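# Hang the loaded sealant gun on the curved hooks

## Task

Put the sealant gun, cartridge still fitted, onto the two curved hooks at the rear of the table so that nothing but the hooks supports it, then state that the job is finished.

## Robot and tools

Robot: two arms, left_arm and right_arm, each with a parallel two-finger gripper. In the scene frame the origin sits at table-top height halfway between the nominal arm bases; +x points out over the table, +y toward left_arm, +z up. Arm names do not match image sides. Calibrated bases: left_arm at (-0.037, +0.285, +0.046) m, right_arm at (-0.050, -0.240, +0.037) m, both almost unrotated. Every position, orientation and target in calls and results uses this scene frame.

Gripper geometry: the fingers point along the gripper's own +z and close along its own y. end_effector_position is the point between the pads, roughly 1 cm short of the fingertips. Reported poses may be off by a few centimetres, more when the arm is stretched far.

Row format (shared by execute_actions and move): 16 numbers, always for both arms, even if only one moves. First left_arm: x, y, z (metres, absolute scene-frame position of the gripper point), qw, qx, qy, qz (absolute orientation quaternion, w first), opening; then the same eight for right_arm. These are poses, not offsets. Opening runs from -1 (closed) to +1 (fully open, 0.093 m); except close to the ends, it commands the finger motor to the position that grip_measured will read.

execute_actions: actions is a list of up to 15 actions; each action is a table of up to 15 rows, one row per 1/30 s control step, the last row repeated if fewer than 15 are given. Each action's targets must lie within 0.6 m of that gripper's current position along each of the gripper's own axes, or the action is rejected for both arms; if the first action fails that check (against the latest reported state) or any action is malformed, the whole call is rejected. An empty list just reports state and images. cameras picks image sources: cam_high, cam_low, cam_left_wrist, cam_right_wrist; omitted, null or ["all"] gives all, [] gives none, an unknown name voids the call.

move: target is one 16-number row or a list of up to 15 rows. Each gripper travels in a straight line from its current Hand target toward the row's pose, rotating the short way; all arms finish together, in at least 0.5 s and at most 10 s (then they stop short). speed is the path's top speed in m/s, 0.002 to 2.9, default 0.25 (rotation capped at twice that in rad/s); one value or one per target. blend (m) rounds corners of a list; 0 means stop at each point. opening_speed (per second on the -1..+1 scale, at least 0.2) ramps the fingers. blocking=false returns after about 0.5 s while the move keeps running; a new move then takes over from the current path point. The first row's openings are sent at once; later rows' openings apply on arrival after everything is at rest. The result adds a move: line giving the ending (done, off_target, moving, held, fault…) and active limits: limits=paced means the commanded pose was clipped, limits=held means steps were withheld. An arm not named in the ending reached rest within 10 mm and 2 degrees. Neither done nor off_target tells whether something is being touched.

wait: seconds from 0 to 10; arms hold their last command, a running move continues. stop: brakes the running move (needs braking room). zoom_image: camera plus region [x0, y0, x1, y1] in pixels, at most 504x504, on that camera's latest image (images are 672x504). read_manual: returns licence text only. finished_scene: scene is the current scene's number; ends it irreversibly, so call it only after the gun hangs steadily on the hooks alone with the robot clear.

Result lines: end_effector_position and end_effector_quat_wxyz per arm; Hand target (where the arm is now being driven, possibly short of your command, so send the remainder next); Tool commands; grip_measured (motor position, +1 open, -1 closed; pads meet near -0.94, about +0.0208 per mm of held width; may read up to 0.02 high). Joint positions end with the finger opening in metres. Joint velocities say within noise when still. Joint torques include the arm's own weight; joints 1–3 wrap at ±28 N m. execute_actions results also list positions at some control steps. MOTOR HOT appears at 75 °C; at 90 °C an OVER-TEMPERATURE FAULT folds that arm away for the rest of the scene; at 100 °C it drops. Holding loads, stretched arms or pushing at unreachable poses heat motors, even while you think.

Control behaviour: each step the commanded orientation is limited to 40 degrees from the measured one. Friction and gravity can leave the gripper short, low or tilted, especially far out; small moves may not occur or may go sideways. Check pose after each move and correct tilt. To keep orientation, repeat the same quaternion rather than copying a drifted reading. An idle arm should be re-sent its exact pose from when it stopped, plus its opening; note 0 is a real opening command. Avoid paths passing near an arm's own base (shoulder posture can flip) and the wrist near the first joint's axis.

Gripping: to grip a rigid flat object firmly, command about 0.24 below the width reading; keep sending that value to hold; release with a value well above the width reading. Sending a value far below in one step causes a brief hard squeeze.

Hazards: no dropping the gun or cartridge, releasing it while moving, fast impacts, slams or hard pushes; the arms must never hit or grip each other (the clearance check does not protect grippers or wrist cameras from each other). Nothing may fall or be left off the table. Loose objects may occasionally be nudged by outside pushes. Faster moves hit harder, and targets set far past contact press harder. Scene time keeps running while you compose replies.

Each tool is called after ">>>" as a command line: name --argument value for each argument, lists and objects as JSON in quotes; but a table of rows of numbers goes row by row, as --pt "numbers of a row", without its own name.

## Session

>>> execute_actions --actions '[]'

>>> zoom_image --camera "cam_high" --region '[220, 130, 520, 355]'

Scene clock: 0.00 s.
left_arm: end_effector_position=(+0.3482, +0.2855, +0.1106) grip_measured=+1.000 end_effector_quat_wxyz=(+0.522, -0.025, +0.852, +0.029) | right_arm: end_effector_position=(+0.3396, -0.2468, +0.1226) grip_measured=+1.000 end_effector_quat_wxyz=(+0.578, -0.001, +0.815, -0.047)
Joint positions: left_arm=[0.005 1.57 0.399 0.697 -0.123 -0.036 0.093] | right_arm=[-0.006 1.589 0.349 0.904 0.098 -0.047 0.093]
Joint velocities: within noise
Joint torques (N m): no reading
Heat: left arm: 36 °C; right arm: 40 °C.
Hand target: left_arm +0.3498, +0.2854, +0.1139; +0.525, -0.025, +0.850, +0.029 | right_arm +0.3426, -0.2467, +0.1295; +0.586, +0.000, +0.809, -0.046
Tool commands: left_gripper/opening=+1.0 right_gripper/opening=+1.0
camera_calibration:
cam_left_wrist: T_world_to_cam=[[0.0840007, -0.996318, -0.0171368, 0.258042], [-0.785572, -0.0556327, -0.616264, 0.39834], [0.613041, 0.0652288, -0.787353, -0.061037], [0, 0, 0, 1]] pos_world=[0.328668, 0.283235, 0.201847]
cam_right_wrist: T_world_to_cam=[[-0.0954008, -0.989395, 0.109527, -0.228126], [-0.718295, -0.00775349, -0.695696, 0.36105], [0.689167, -0.145042, -0.709937, -0.0986479], [0, 0, 0, 1]] pos_world=[0.305562, -0.237215, 0.206133]

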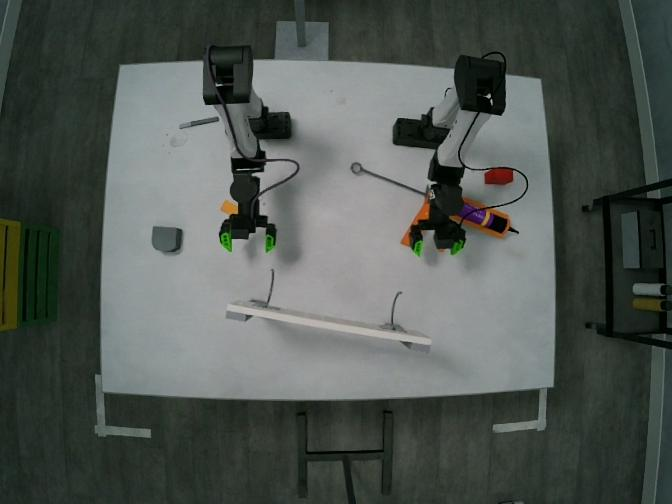

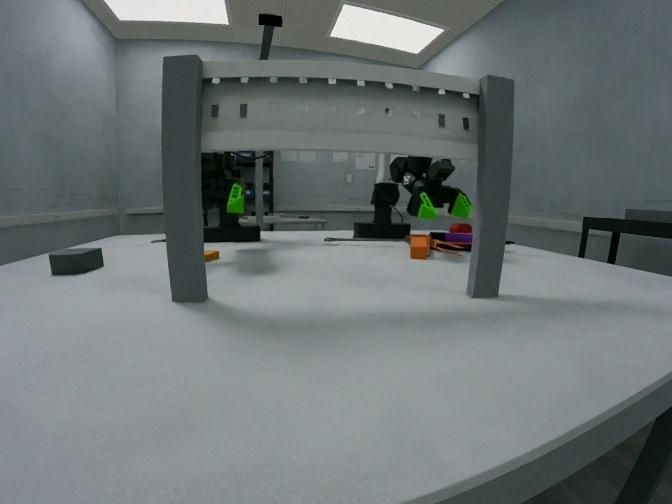

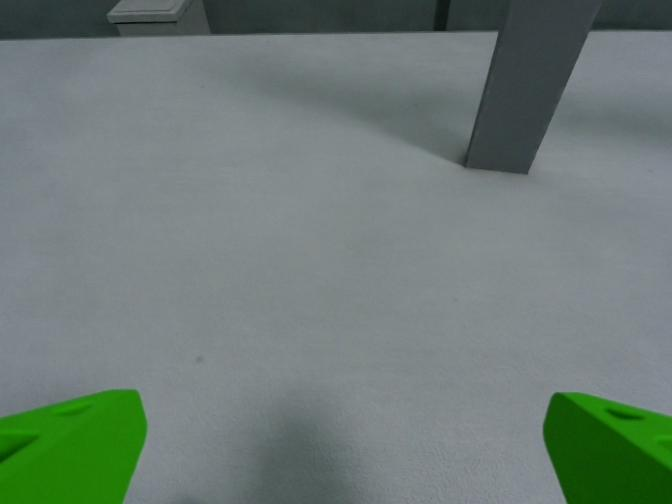

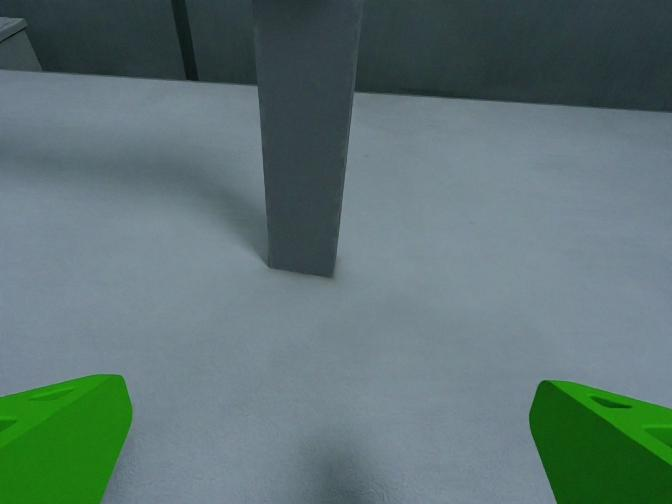

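Scaled by 1.680 from the camera's 672x504 image, which has a finer 960x720 frame.

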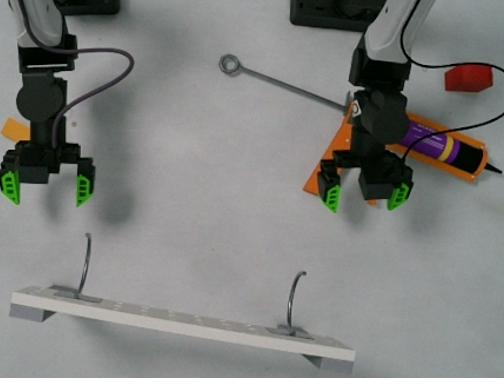

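>>> move --pt "0.25 0.36 0.25 0 -0.5592 0.829 0 1 0.22 -0.3 0.35 0.707 0 0.707 0 1" --pt "0.187 0.36 0.2 0 -0.5592 0.829 0 1 0.2 -0.3 0.35 0.707 0 0.707 0 1" --speed 0.5

>>> zoom_image --camera "cam_high" --region '[220, 130, 520, 355]'

Scene clock: 46.30 s.
left_arm: end_effector_position=(+0.1871, +0.3602, +0.1980) grip_measured=+1.000 end_effector_quat_wxyz=(-0.008, -0.562, +0.827, +0.007) | right_arm: end_effector_position=(+0.2022, -0.3021, +0.3366) grip_measured=+1.000 end_effector_quat_wxyz=(+0.697, +0.008, +0.717, +0.003)
Joint positions: left_arm=[0.375 1.457 1.292 -1.425 -0.009 -0.875 0.093] | right_arm=[-0.659 0.49 0.527 -0.071 -0.621 -0.005 0.093]
Joint velocities: within noise
Joint torques (N m): left_arm=[0.53 -6.78 4.74 0.61 0.09 0.13] | right_arm=[-0.24 0.76 8.73 2.09 -0.15 -0.02]
Heat: left arm: 43 °C; right arm: 43 °C.
Hand target: left_arm +0.1870, +0.3600, +0.2001; +0.000, -0.559, +0.829, +0.000 | right_arm +0.1998, -0.2998, +0.3499; +0.707, +0.000, +0.707, +0.000
Off the commanded pose: left_arm 0.002 m, 1 deg | right_arm 0.014 m, 2 deg.
move: off_target (right_arm)
camera_calibration:
cam_left_wrist: T_world_to_cam=[[0.93299, -0.358912, -0.0266729, -0.0390566], [-0.313962, -0.847893, 0.427207, 0.320376], [-0.175945, -0.390206, -0.90376, 0.436353], [0, 0, 0, 1]] pos_world=[0.2138, 0.427894, 0.256449]
cam_right_wrist: T_world_to_cam=[[-0.0593251, -0.998233, 0.00332774, -0.293633], [-0.472171, 0.0251238, -0.881149, 0.433421], [0.879508, -0.0538455, -0.472827, 0.0491214], [0, 0, 0, 1]] pos_world=[0.144026, -0.301358, 0.406112]

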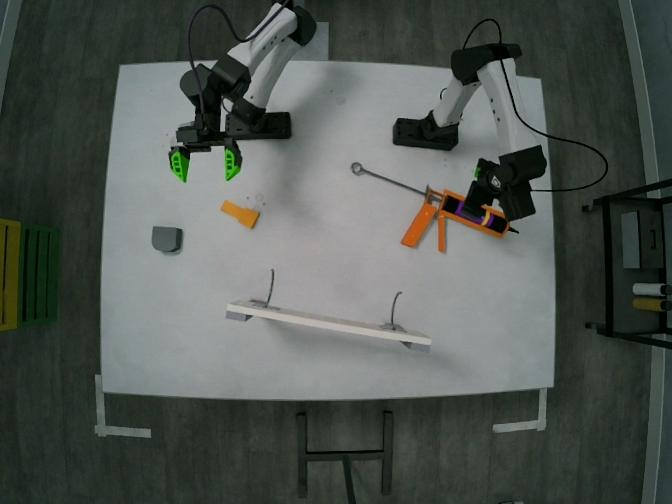

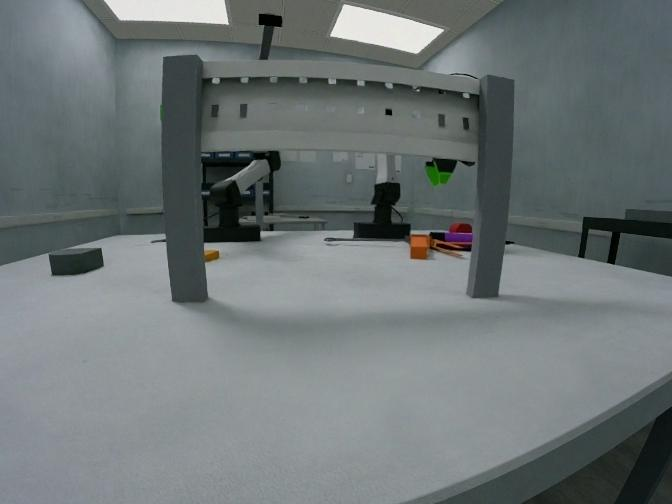

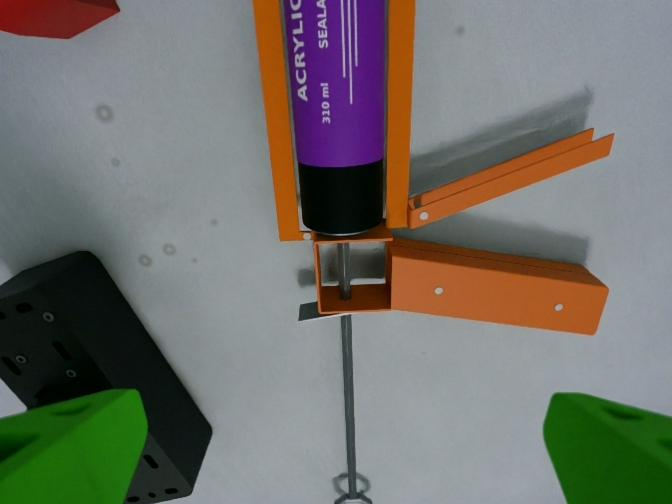

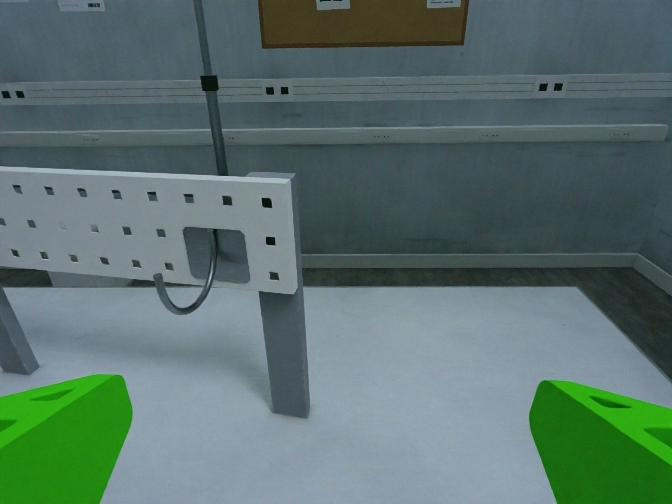

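Scaled by 1.680 from the camera's 672x504 image, which has a finer 960x720 frame.

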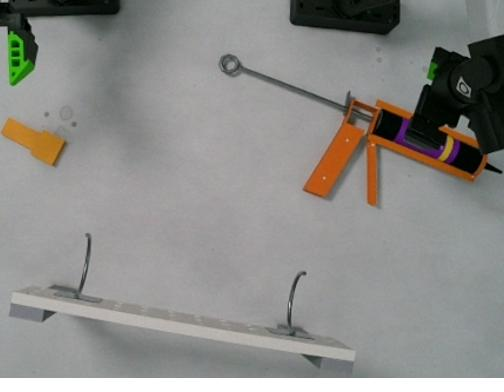

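>>> move --pt "0.199 0.396 0.09 0 -0.5736 0.8192 0 1 0.2 -0.3 0.35 0.707 0 0.707 0 1" --pt "0.199 0.396 0.015 0 -0.5736 0.8192 0 1 0.2 -0.3 0.35 0.707 0 0.707 0 1" --pt "0.199 0.396 0.014 0 -0.5736 0.8192 0 0.2 0.2 -0.3 0.35 0.707 0 0.707 0 1" --speed '[0.3,0.12,0.12]' --opening_speed 0.7

>>> move --target '[0.199,0.396,0.095,0,-0.5736,0.8192,0,0.2,0.2,-0.3,0.35,0.707,0,0.707,0,1]' --speed 0.12

Scene clock: 60.17 s.
left_arm: end_effector_position=(+0.2000, +0.3960, +0.0191) grip_measured=+0.587 end_effector_quat_wxyz=(+0.005, -0.576, +0.817, +0.001) | right_arm: end_effector_position=(+0.2022, -0.3018, +0.3363) grip_measured=+1.000 end_effector_quat_wxyz=(+0.697, +0.008, +0.717, +0.003)
Joint positions: left_arm=[0.493 1.736 0.819 -0.645 -0.004 -0.793 0.073] | right_arm=[-0.659 0.49 0.527 -0.072 -0.622 -0.005 0.093]
Joint velocities: within noise
Joint torques (N m): left_arm=[0.49 -5.11 4.03 0.72 0.03 0.13] | right_arm=[-0.27 0.76 8.68 2.11 -0.15 -0.02]
Heat: left arm: 39 °C; right arm: 44 °C.
Hand target: left_arm +0.1989, +0.3960, +0.0141; +0.000, -0.574, +0.819, +0.000 | right_arm +0.1998, -0.2998, +0.3499; +0.707, +0.000, +0.707, +0.000
Off the commanded pose: left_arm 0.005 m, 1 deg | right_arm 0.014 m, 2 deg.
move: off_target (right_arm)
camera_calibration:
cam_left_wrist: T_world_to_cam=[[0.945662, -0.32514, -0.00265048, -0.059379], [-0.294842, -0.860922, 0.414587, 0.432805], [-0.13708, -0.391278, -0.910006, 0.283689], [0, 0, 0, 1]] pos_world=[0.22265, 0.464306, 0.078566]
cam_right_wrist: T_world_to_cam=[[-0.0578154, -0.998324, 0.00238143, -0.293397], [-0.472996, 0.0252915, -0.880702, 0.433232], [0.879166, -0.0520445, -0.473666, 0.0499673], [0, 0, 0, 1]] pos_world=[0.144025, -0.301262, 0.405915]

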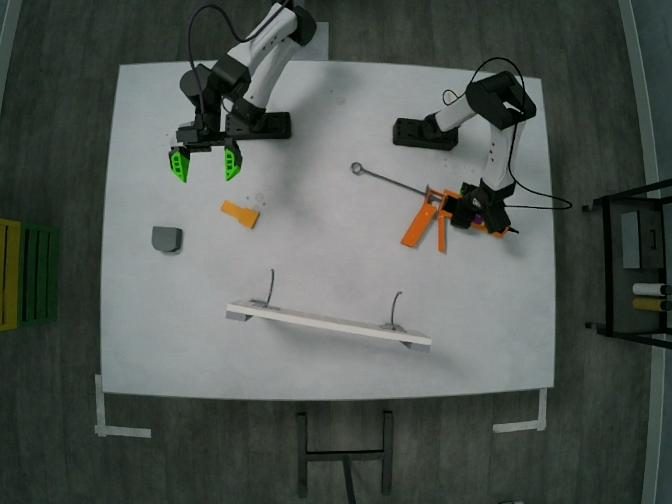

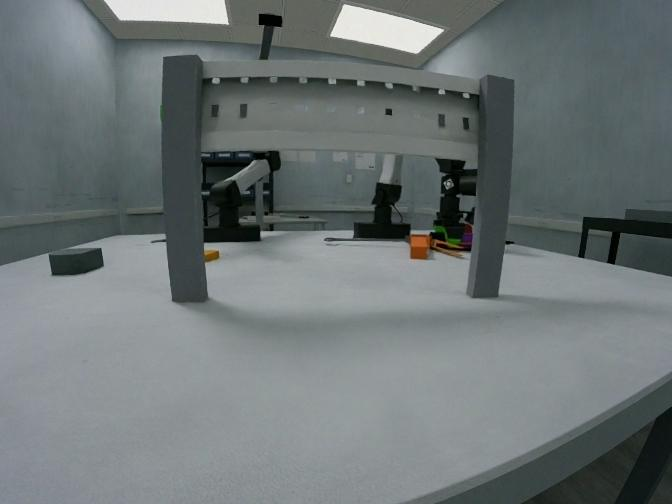

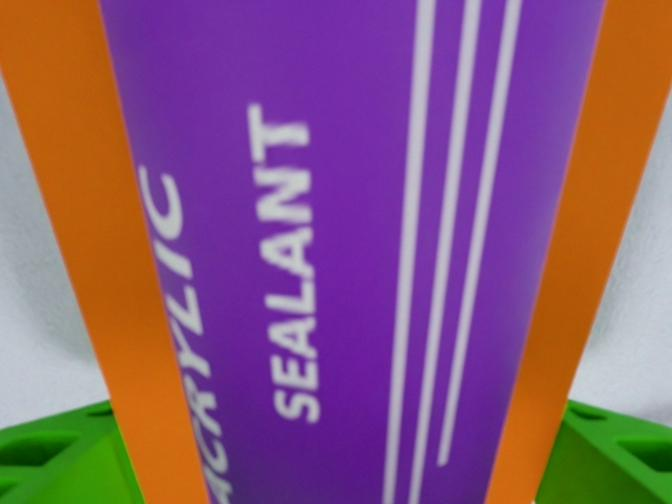

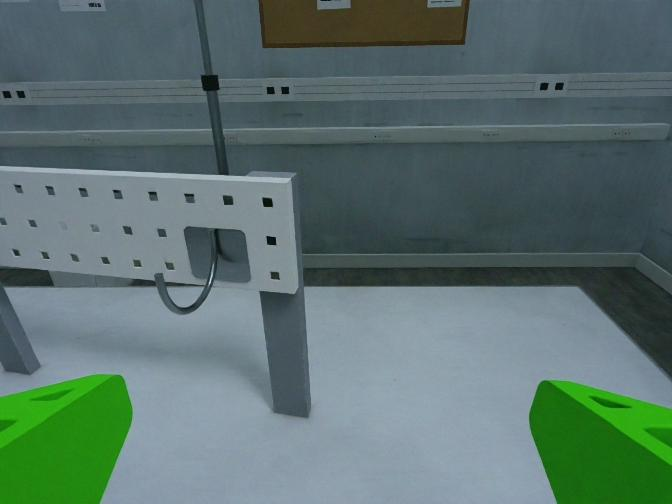

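Scene clock: 61.57 s.
left_arm: end_effector_position=(+0.1858, +0.3923, +0.0702) grip_measured=+0.579 end_effector_quat_wxyz=(-0.036, -0.576, +0.817, +0.016) | right_arm: end_effector_position=(+0.2022, -0.3018, +0.3363) grip_measured=+1.000 end_effector_quat_wxyz=(+0.697, +0.008, +0.717, +0.003)
Joint positions: left_arm=[0.493 1.644 0.951 -0.953 -0.019 -0.793 0.073] | right_arm=[-0.659 0.49 0.527 -0.072 -0.622 -0.005 0.093]
Joint velocities: within noise
Joint torques (N m): left_arm=[0.46 -12.14 8.16 0.11 0.19 0.11] | right_arm=[-0.25 0.77 8.7 2.09 -0.15 -0.02]
Heat: left arm: 39 °C; right arm: 44 °C.
Hand target: left_arm +0.1982, +0.3959, +0.0940; +0.000, -0.573, +0.819, +0.000 | right_arm +0.1998, -0.2998, +0.3499; +0.707, +0.000, +0.707, +0.000
Off the commanded pose: left_arm 0.028 m, 5 deg | right_arm 0.014 m, 2 deg.
move: off_target (left_arm, right_arm)
camera_calibration:
cam_left_wrist: T_world_to_cam=[[0.942158, -0.326828, -0.0743163, -0.0406677], [-0.259314, -0.851264, 0.456186, 0.390893], [-0.212357, -0.410528, -0.886776, 0.346706], [0, 0, 0, 1]] pos_world=[0.213305, 0.461794, 0.126108]
cam_right_wrist: T_world_to_cam=[[-0.0578154, -0.998324, 0.00238143, -0.293397], [-0.472996, 0.0252915, -0.880702, 0.433232], [0.879166, -0.0520445, -0.473666, 0.0499673], [0, 0, 0, 1]] pos_world=[0.144025, -0.301262, 0.405915]

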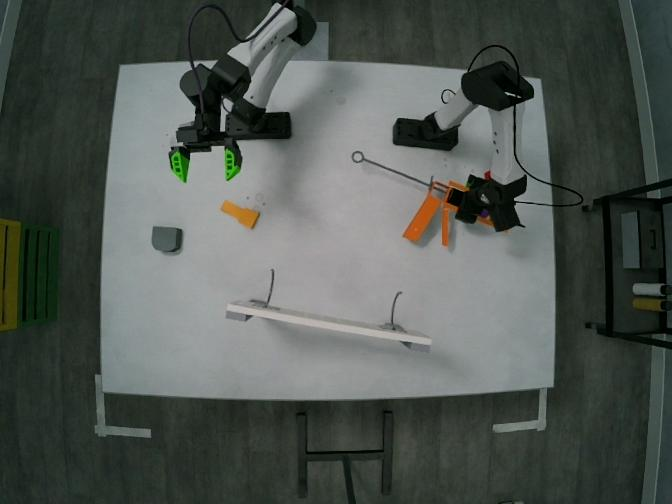

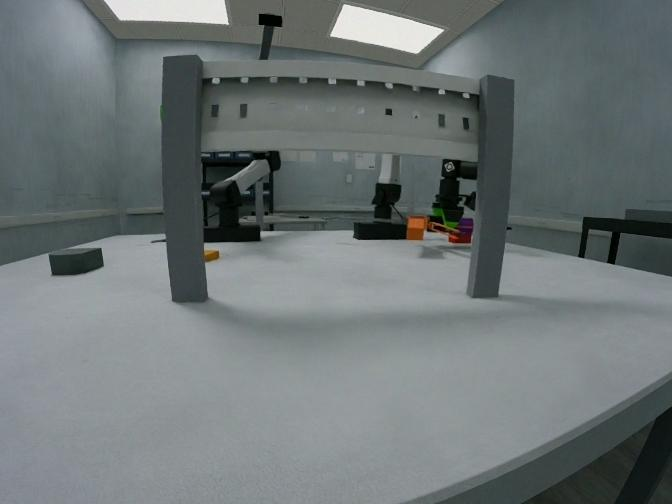

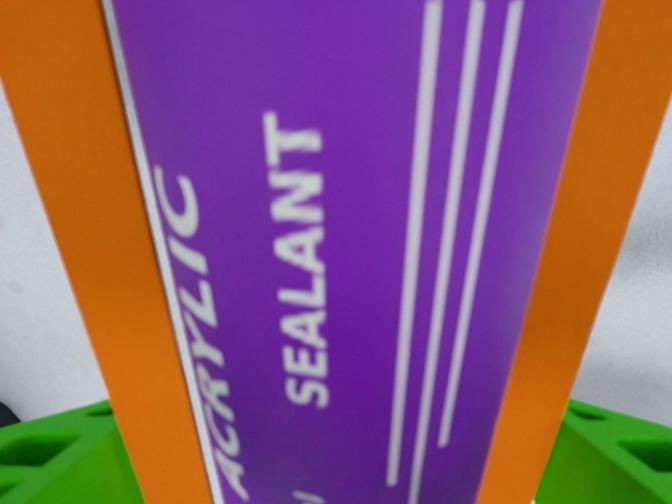

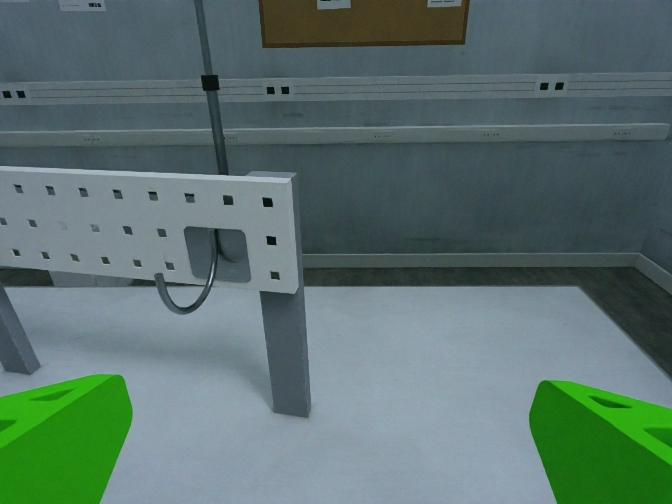

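>>> move --pt "0.29 0.20 0.12 0 -0.3420 0.9397 0 0.2 0.2 -0.3 0.35 0.707 0 0.707 0 1" --pt "0.33 0.02 0.12 0 0 1 0 0.2 0.2 -0.3 0.35 0.707 0 0.707 0 1" --pt "0.32 -0.02 0.12 0 0.4226 0.9063 0 0.2 0.2 -0.3 0.35 0.707 0 0.707 0 1" --pt "0.31 -0.06 0.12 0 0.766 0.6428 0 0.2 0.2 -0.3 0.35 0.707 0 0.707 0 1" --speed 0.35 --blend 0.03

Scene clock: 82.00 s.
left_arm: end_effector_position=(+0.3117, -0.0588, +0.1005) grip_measured=+0.579 end_effector_quat_wxyz=(-0.008, +0.761, +0.648, +0.001) | right_arm: end_effector_position=(+0.2022, -0.3018, +0.3363) grip_measured=+1.000 end_effector_quat_wxyz=(+0.697, +0.008, +0.717, +0.004)
Joint positions: left_arm=[-0.722 2.597 2.543 -1.533 -0.003 0.952 0.073] | right_arm=[-0.659 0.49 0.527 -0.073 -0.622 -0.005 0.093]
Joint velocities: within noise
Joint torques (N m): left_arm=[-0.17 -16.46 9.17 0.04 0.1 0.1] | right_arm=[-0.28 0.83 8.75 2.1 -0.14 -0.03]
Heat: left arm: 45 °C; right arm: 45 °C.
Hand target: left_arm +0.3098, -0.0597, +0.1194; +0.002, +0.766, +0.643, +0.000 | right_arm +0.1998, -0.2998, +0.3498; +0.707, +0.000, +0.707, +0.000
Off the commanded pose: left_arm 0.020 m, 1 deg | right_arm 0.014 m, 2 deg.
move: off_target (left_arm, right_arm)
camera_calibration:
cam_left_wrist: T_world_to_cam=[[-0.988937, 0.148275, 0.00424342, 0.317619], [0.13548, 0.89121, 0.432886, 0.00741553], [0.0604042, 0.428672, -0.901439, 0.180806], [0, 0, 0, 1]] pos_world=[0.30218, -0.13121, 0.158428]
cam_right_wrist: T_world_to_cam=[[-0.0578174, -0.998325, 0.00217107, -0.293311], [-0.473192, 0.0254896, -0.880591, 0.433276], [0.87906, -0.0519408, -0.473873, 0.0500982], [0, 0, 0, 1]] pos_world=[0.144025, -0.301262, 0.405916]

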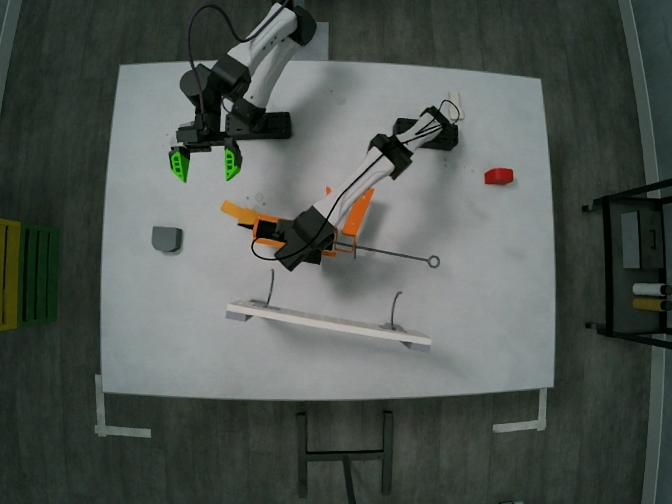

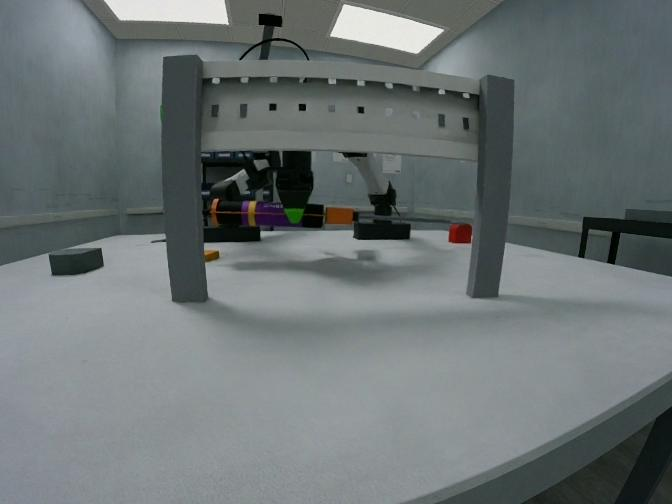

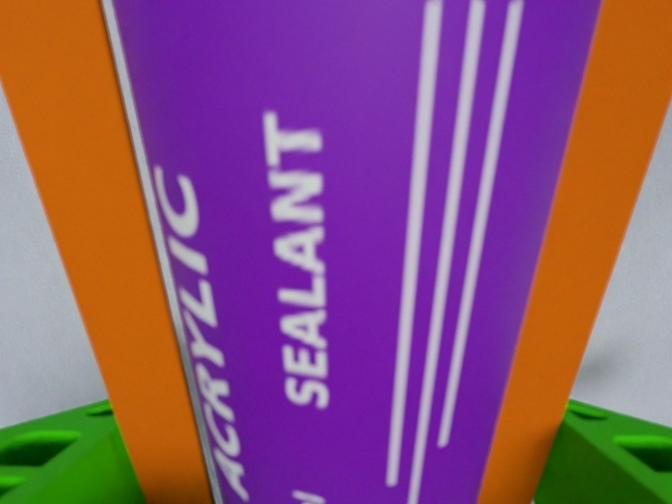

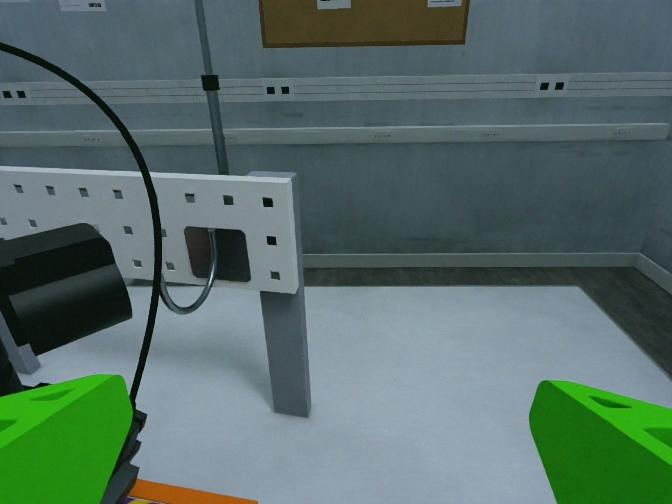

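>>> move --pt "0.32 -0.01 0.12 0 0.766 0.6428 0 0.2 0.2 -0.3 0.35 0.707 0 0.707 0 1" --pt "0.32 -0.01 0.012 0 0.766 0.6428 0 0.2 0.2 -0.3 0.35 0.707 0 0.707 0 1" --pt "0.32 -0.01 0.016 0 0.766 0.6428 0 1 0.2 -0.3 0.35 0.707 0 0.707 0 1" --pt "0.32 -0.01 0.12 0 0.766 0.6428 0 1 0.2 -0.3 0.35 0.707 0 0.707 0 1" --pt "0.32 0.22 0.18 0 -0.766 -0.6428 0 -0.4 0.27 -0.12 0.2 0 0.766 0.6428 0 1" --speed '[0.2,0.09,0.1,0.2,0.4]' --opening_speed 1

>>> zoom_image --camera "cam_high" --region '[220, 130, 520, 355]'

Scene clock: 101.37 s.
left_arm: end_effector_position=(+0.3236, +0.2179, +0.1667) grip_measured=-0.398 end_effector_quat_wxyz=(-0.009, +0.762, +0.647, -0.011) | right_arm: end_effector_position=(+0.2660, -0.1215, +0.1957) grip_measured=+1.000 end_effector_quat_wxyz=(-0.003, +0.753, +0.658, -0.004)
Joint positions: left_arm=[-0.124 1.967 1.752 -1.384 0.006 1.553 0.026] | right_arm=[0.327 1.837 1.729 -1.471 -0.002 2.063 0.093]
Joint velocities: within noise
Joint torques (N m): left_arm=[0.14 -14.2 4.7 0.36 0.02 0.12] | right_arm=[-0.2 -8.06 7.9 0.16 -0.05 0.1]
Heat: left arm: 57 °C; right arm: 46 °C.
Hand target: left_arm +0.3199, +0.2200, +0.1795; +0.000, +0.766, +0.643, +0.000 | right_arm +0.2700, -0.1202, +0.2000; -0.005, +0.759, +0.651, +0.002
Off the commanded pose: left_arm 0.014 m, 2 deg | right_arm 0.006 m, 2 deg.
joint sent to its limit (right arm) — joint 6 (wrist roll), upper limit. The joint targets still meet the commanded pose.
move: off_target (left_arm); target 3's new opening was sent with left_arm's hand 0.009 m and 3 deg from that target; target 5's new opening was sent with left_arm's hand 0.014 m and 2 deg from that target
camera_calibration:
cam_left_wrist: T_world_to_cam=[[-0.988146, 0.151908, 0.022188, 0.283996], [0.147199, 0.89647, 0.417941, -0.271892], [0.0435978, 0.416253, -0.908203, 0.130496], [0, 0, 0, 1]] pos_world=[0.314962, 0.146282, 0.225851]
cam_right_wrist: T_world_to_cam=[[-0.991139, 0.117885, 0.061203, 0.263058], [0.132814, 0.885501, 0.44525, 0.0188709], [-0.00170726, 0.449434, -0.893312, 0.314078], [0, 0, 0, 1]] pos_world=[0.258757, -0.188878, 0.256068]

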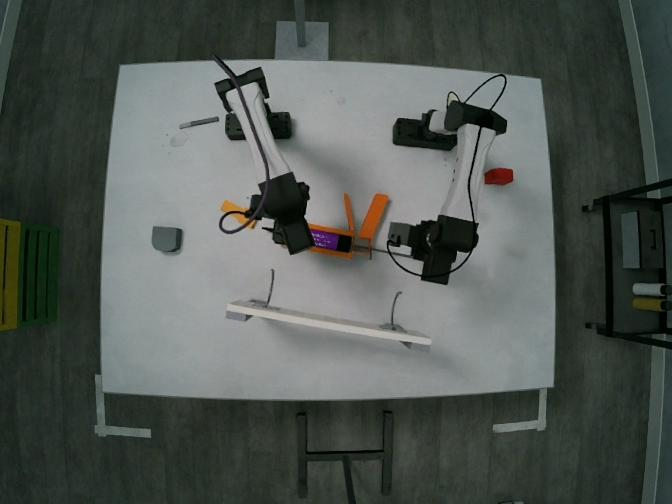

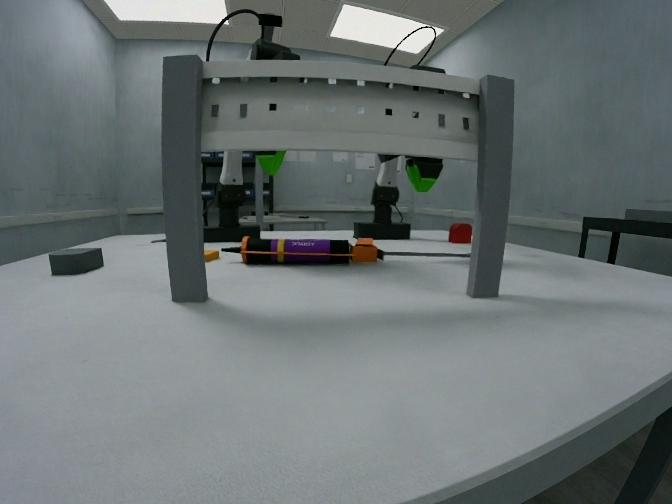

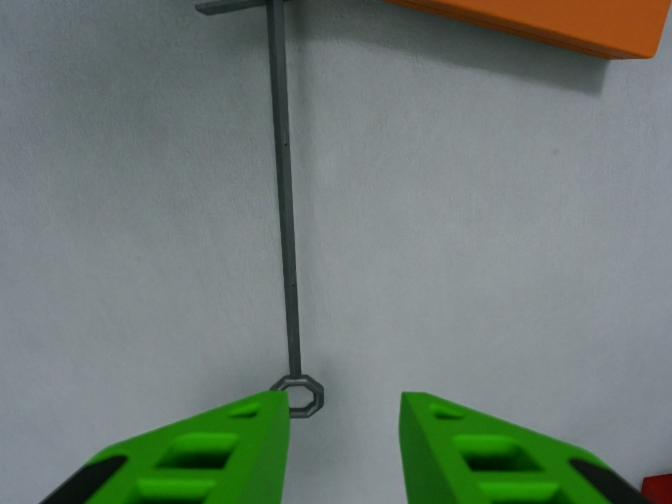

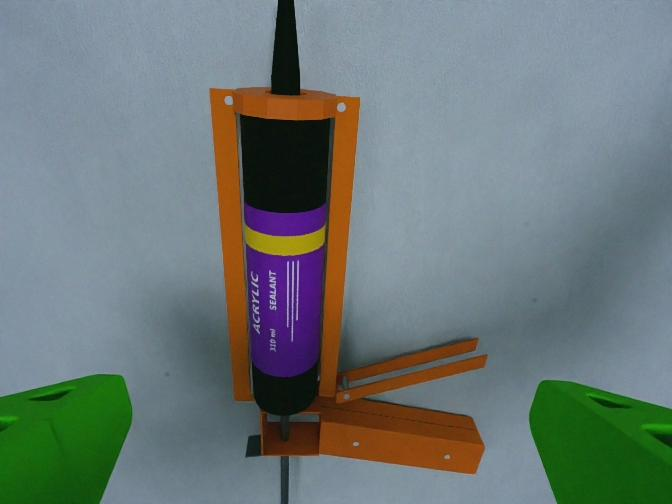

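Scaled by 1.680 from the camera's 672x504 image, which has a finer 960x720 frame.

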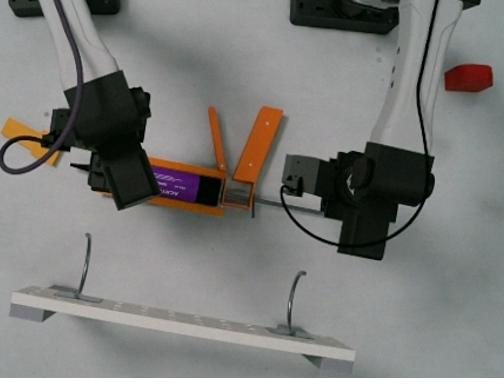

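>>> move --pt "0.340 0.176 0.08 0 0.766 0.6428 0 -0.4 0.283 -0.11 0.08 0 0.766 0.6428 0 1" --pt "0.340 0.176 0.014 0 0.766 0.6428 0 -0.4 0.283 -0.11 0.016 0 0.766 0.6428 0 1" --pt "0.340 0.176 0.014 0 0.766 0.6428 0 -1 0.283 -0.11 0.015 0 0.766 0.6428 0 0.2" --speed '[0.25,0.12,0.12]' --opening_speed 0.7

Scene clock: 137.93 s.
left_arm: end_effector_position=(+0.3469, +0.1733, +0.0243) grip_measured=-0.920 end_effector_quat_wxyz=(+0.018, +0.762, +0.647, +0.008) | right_arm: end_effector_position=(+0.2925, -0.1126, +0.0308) grip_measured=+0.215 end_effector_quat_wxyz=(+0.009, +0.755, +0.655, +0.019)
Joint positions: left_arm=[-0.223 2.153 1.448 -0.827 0.007 1.453 0.001] | right_arm=[0.327 2.008 1.287 -0.809 0.004 2.07 0.056]
Joint velocities: within noise
Joint torques (N m): left_arm=[-0.01 -9.24 4.52 0.49 0.01 0.13] | right_arm=[0.7 -6.95 3.88 0.5 -0.14 0.01]
Heat: left arm: 56 °C; right arm: 45 °C.
Hand target: left_arm +0.3398, +0.1760, +0.0142; +0.000, +0.766, +0.643, +0.000 | right_arm +0.2827, -0.1107, +0.0157; -0.006, +0.756, +0.655, +0.002
Off the commanded pose: left_arm 0.013 m, 2 deg | right_arm 0.019 m, 3 deg.
joint sent to its limit (right arm) — joint 6 (wrist roll), upper limit. The joint targets still meet the commanded pose.
move: off_target (left_arm, right_arm); target 3's new opening was sent with right_arm's hand 0.016 m and 2 deg from that target
camera_calibration:
cam_left_wrist: T_world_to_cam=[[-0.987694, 0.150123, -0.0438674, 0.318653], [0.119081, 0.903664, 0.411354, -0.167163], [0.101395, 0.401068, -0.91042, 0.00136756], [0, 0, 0, 1]] pos_world=[0.334499, 0.102673, 0.0839865]
cam_right_wrist: T_world_to_cam=[[-0.99215, 0.124262, 0.0140356, 0.300922], [0.116632, 0.879009, 0.462321, 0.0844407], [0.0451116, 0.460329, -0.886602, 0.150106], [0, 0, 0, 1]] pos_world=[0.281939, -0.180715, 0.0898217]

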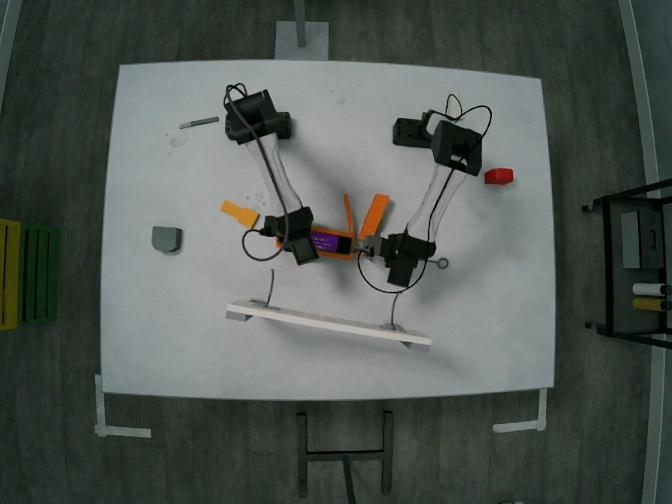

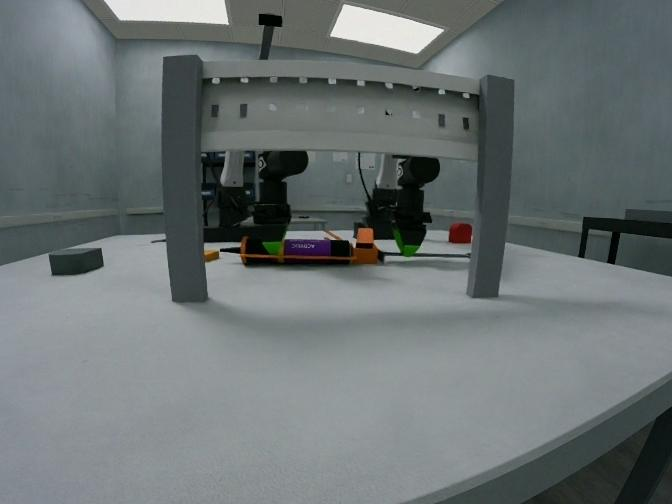

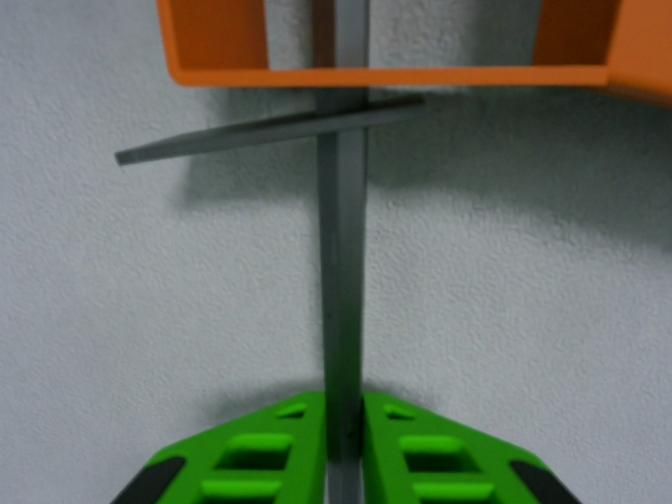

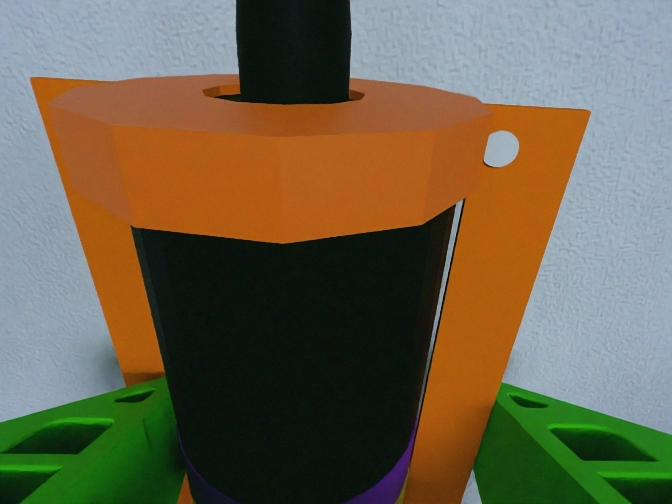

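>>> move --pt "0.340 0.176 0.014 0 0.766 0.6428 0 -1 0.283 -0.11 0.027 0 0.766 0.6428 0 1" --pt "0.340 0.176 0.014 0 0.766 0.6428 0 -1 0.283 -0.11 0.10 0 0.766 0.6428 0 1" --opening_speed 0.7 --cameras '["cam_right_wrist","cam_low"]'

Scene clock: 147.27 s.
left_arm: end_effector_position=(+0.3456, +0.1738, +0.0243) grip_measured=-0.930 end_effector_quat_wxyz=(+0.016, +0.762, +0.647, +0.007) | right_arm: end_effector_position=(+0.2786, -0.1151, +0.0869) grip_measured=+1.000 end_effector_quat_wxyz=(-0.010, +0.755, +0.656, -0.015)
Joint positions: left_arm=[-0.223 2.153 1.448 -0.833 0.006 1.454 0.001] | right_arm=[0.329 1.946 1.437 -1.097 -0.008 2.07 0.093]
Joint velocities: within noise
Joint torques (N m): left_arm=[0.02 -9.26 4.45 0.56 0.03 0.11] | right_arm=[0.53 -12.21 7.23 0.12 -0.05 0.03]
Heat: left arm: 55 °C; right arm: 44 °C.
Hand target: left_arm +0.3398, +0.1760, +0.0142; +0.000, +0.766, +0.643, +0.000 | right_arm +0.2829, -0.1105, +0.0998; -0.007, +0.756, +0.655, +0.003
Off the commanded pose: left_arm 0.012 m, 2 deg | right_arm 0.015 m, 3 deg.
joint sent to its limit (right arm) — joint 6 (wrist roll), upper limit. The joint targets still meet the commanded pose.
move: off_target (left_arm, right_arm)
camera_calibration:
cam_right_wrist: T_world_to_cam=[[-0.988554, 0.123502, 0.0866467, 0.279218], [0.14916, 0.886207, 0.43862, 0.0561145], [-0.0226165, 0.446524, -0.894486, 0.219615], [0, 0, 0, 1]] pos_world=[0.272619, -0.182277, 0.147637]
Images, in order (width x height): cam_low 672x504, cam_right_wrist 672x504.

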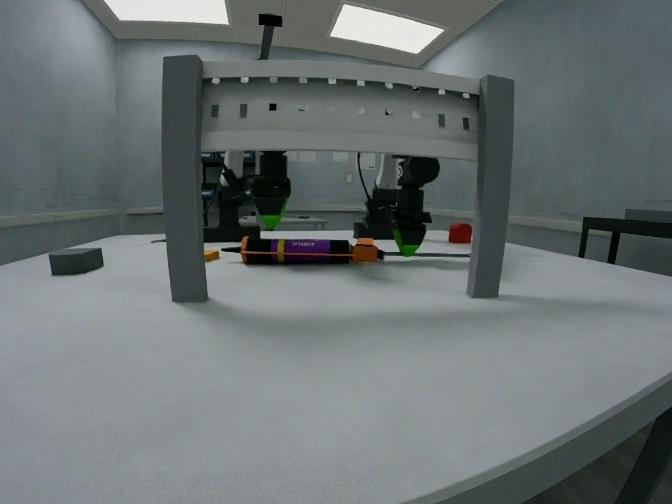

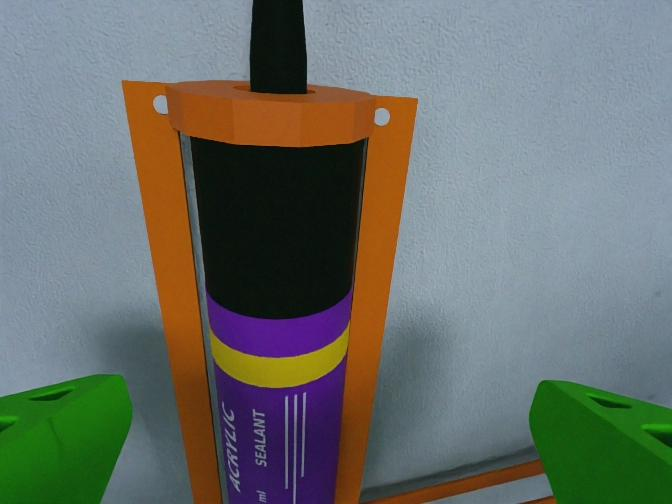

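>>> move --pt "0.345 0.175 0.014 0 0.766 0.6428 0 -1 0.294 -0.11 0.07 0 0.766 0.6428 0 1" --pt "0.345 0.175 0.014 0 0.766 0.6428 0 -1 0.292 -0.11 0.014 0 0.766 0.6428 0 1" --speed 0.12 --cameras '["cam_right_wrist","cam_low"]'

Scene clock: 156.50 s.
left_arm: end_effector_position=(+0.3467, +0.1734, +0.0239) grip_measured=-0.930 end_effector_quat_wxyz=(+0.014, +0.764, +0.645, +0.005) | right_arm: end_effector_position=(+0.2890, -0.1112, +0.0338) grip_measured=+1.000 end_effector_quat_wxyz=(-0.005, +0.755, +0.656, -0.002)
Joint positions: left_arm=[-0.223 2.161 1.46 -0.84 0.006 1.459 0.001] | right_arm=[0.329 2.032 1.338 -0.883 -0.009 2.071 0.093]
Joint velocities: within noise
Joint torques (N m): left_arm=[0.09 -8.54 5.74 0.53 -0.01 0.07] | right_arm=[0.06 -6.76 3.14 1.07 0 0.03]
Heat: left arm: 54 °C; right arm: 43 °C.
Hand target: left_arm +0.3448, +0.1750, +0.0142; +0.000, +0.766, +0.643, +0.000 | right_arm +0.2911, -0.1107, +0.0150; -0.006, +0.758, +0.652, +0.001
Off the commanded pose: left_arm 0.010 m, 2 deg | right_arm 0.020 m, 2 deg.
joint sent to its limit (right arm) — joint 6 (wrist roll), upper limit. The joint targets still meet the commanded pose.
move: off_target (right_arm)
camera_calibration:
cam_right_wrist: T_world_to_cam=[[-0.990467, 0.123076, 0.0618626, 0.294898], [0.137745, 0.881626, 0.4514, 0.0766866], [0.00101685, 0.455618, -0.890175, 0.164605], [0, 0, 0, 1]] pos_world=[0.281357, -0.178901, 0.093668]
Images, in order (width x height): cam_low 672x504, cam_right_wrist 672x504.

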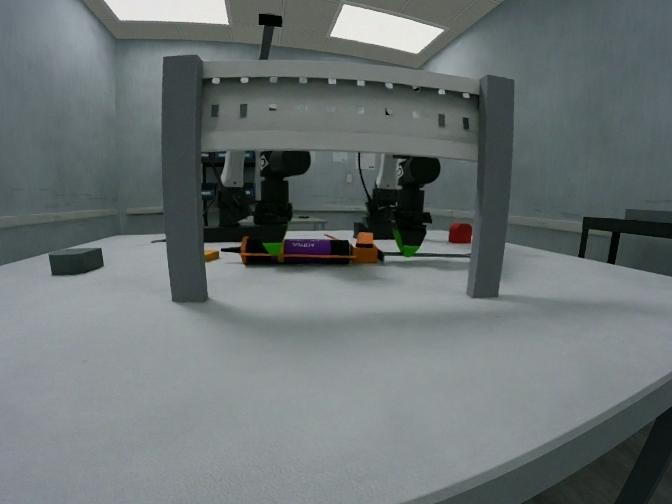

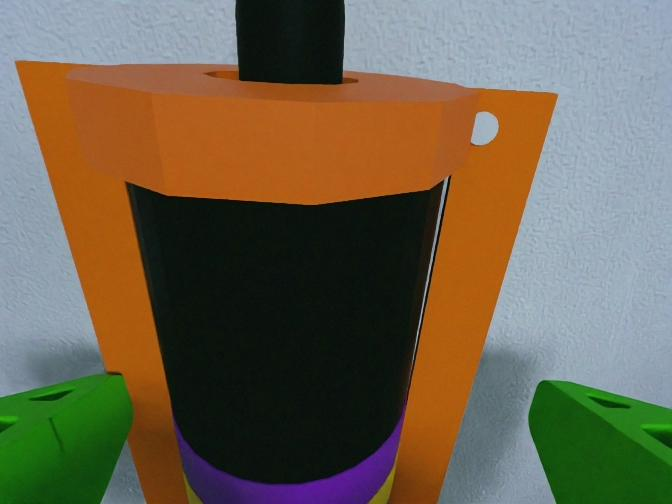

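>>> move --pt "0.345 0.175 0.014 0 0.766 0.6428 0 -1 0.294 -0.112 0.065 0 0.766 0.6428 0 1" --pt "0.345 0.175 0.014 0 0.766 0.6428 0 -1 0.309 -0.112 0.062 0 0.766 0.6428 0 1" --pt "0.345 0.175 0.014 0 0.766 0.6428 0 -1 0.306 -0.112 0.014 0 0.766 0.6428 0 1" --speed 0.12 --cameras '["cam_right_wrist","cam_low"]'

Scene clock: 163.07 s.
left_arm: end_effector_position=(+0.3460, +0.1737, +0.0238) grip_measured=-0.930 end_effector_quat_wxyz=(+0.013, +0.764, +0.645, +0.005) | right_arm: end_effector_position=(+0.3020, -0.1114, +0.0182) grip_measured=+1.000 end_effector_quat_wxyz=(-0.008, +0.760, +0.650, -0.005)
Joint positions: left_arm=[-0.223 2.161 1.46 -0.843 0.006 1.459 0.001] | right_arm=[0.315 2.106 1.383 -0.862 -0.011 2.071 0.093]
Joint velocities: within noise
Joint torques (N m): left_arm=[0.05 -8.47 5.76 0.54 0.02 0.06] | right_arm=[-0.03 -10.19 4.71 0.57 0.09 0.02]
Heat: left arm: 53 °C; right arm: 43 °C.
Hand target: left_arm +0.3447, +0.1750, +0.0142; +0.000, +0.766, +0.643, +0.000 | right_arm +0.3060, -0.1122, +0.0141; -0.002, +0.763, +0.647, +0.001
Off the commanded pose: left_arm 0.010 m, 2 deg | right_arm 0.006 m, 2 deg.
joint sent to its limit (right arm) — joint 6 (wrist roll), upper limit. The joint targets still meet the commanded pose.
move: done
camera_calibration:
cam_right_wrist: T_world_to_cam=[[-0.988116, 0.137104, 0.0694966, 0.309508], [0.153711, 0.879539, 0.450316, 0.077173], [0.000615293, 0.455647, -0.890161, 0.151008], [0, 0, 0, 1]] pos_world=[0.293875, -0.179118, 0.078159]
Images, in order (width x height): cam_low 672x504, cam_right_wrist 672x504.

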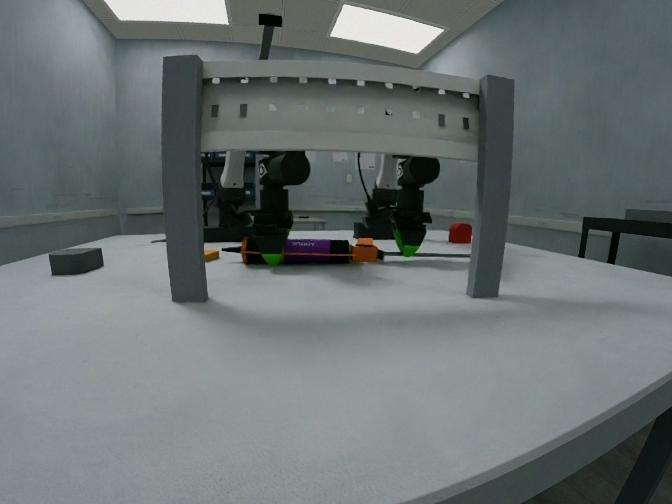

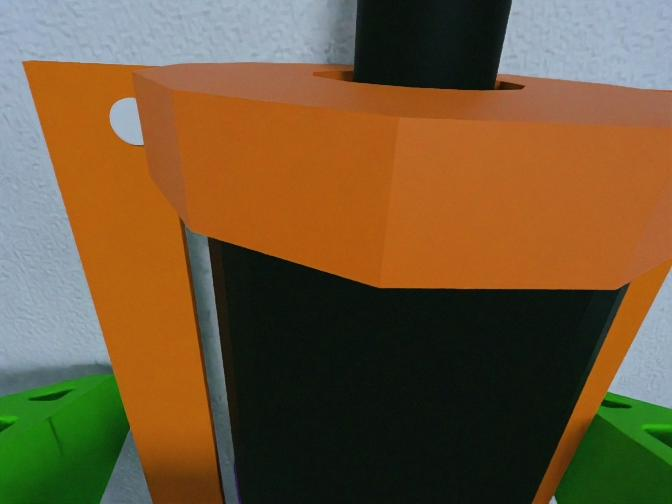

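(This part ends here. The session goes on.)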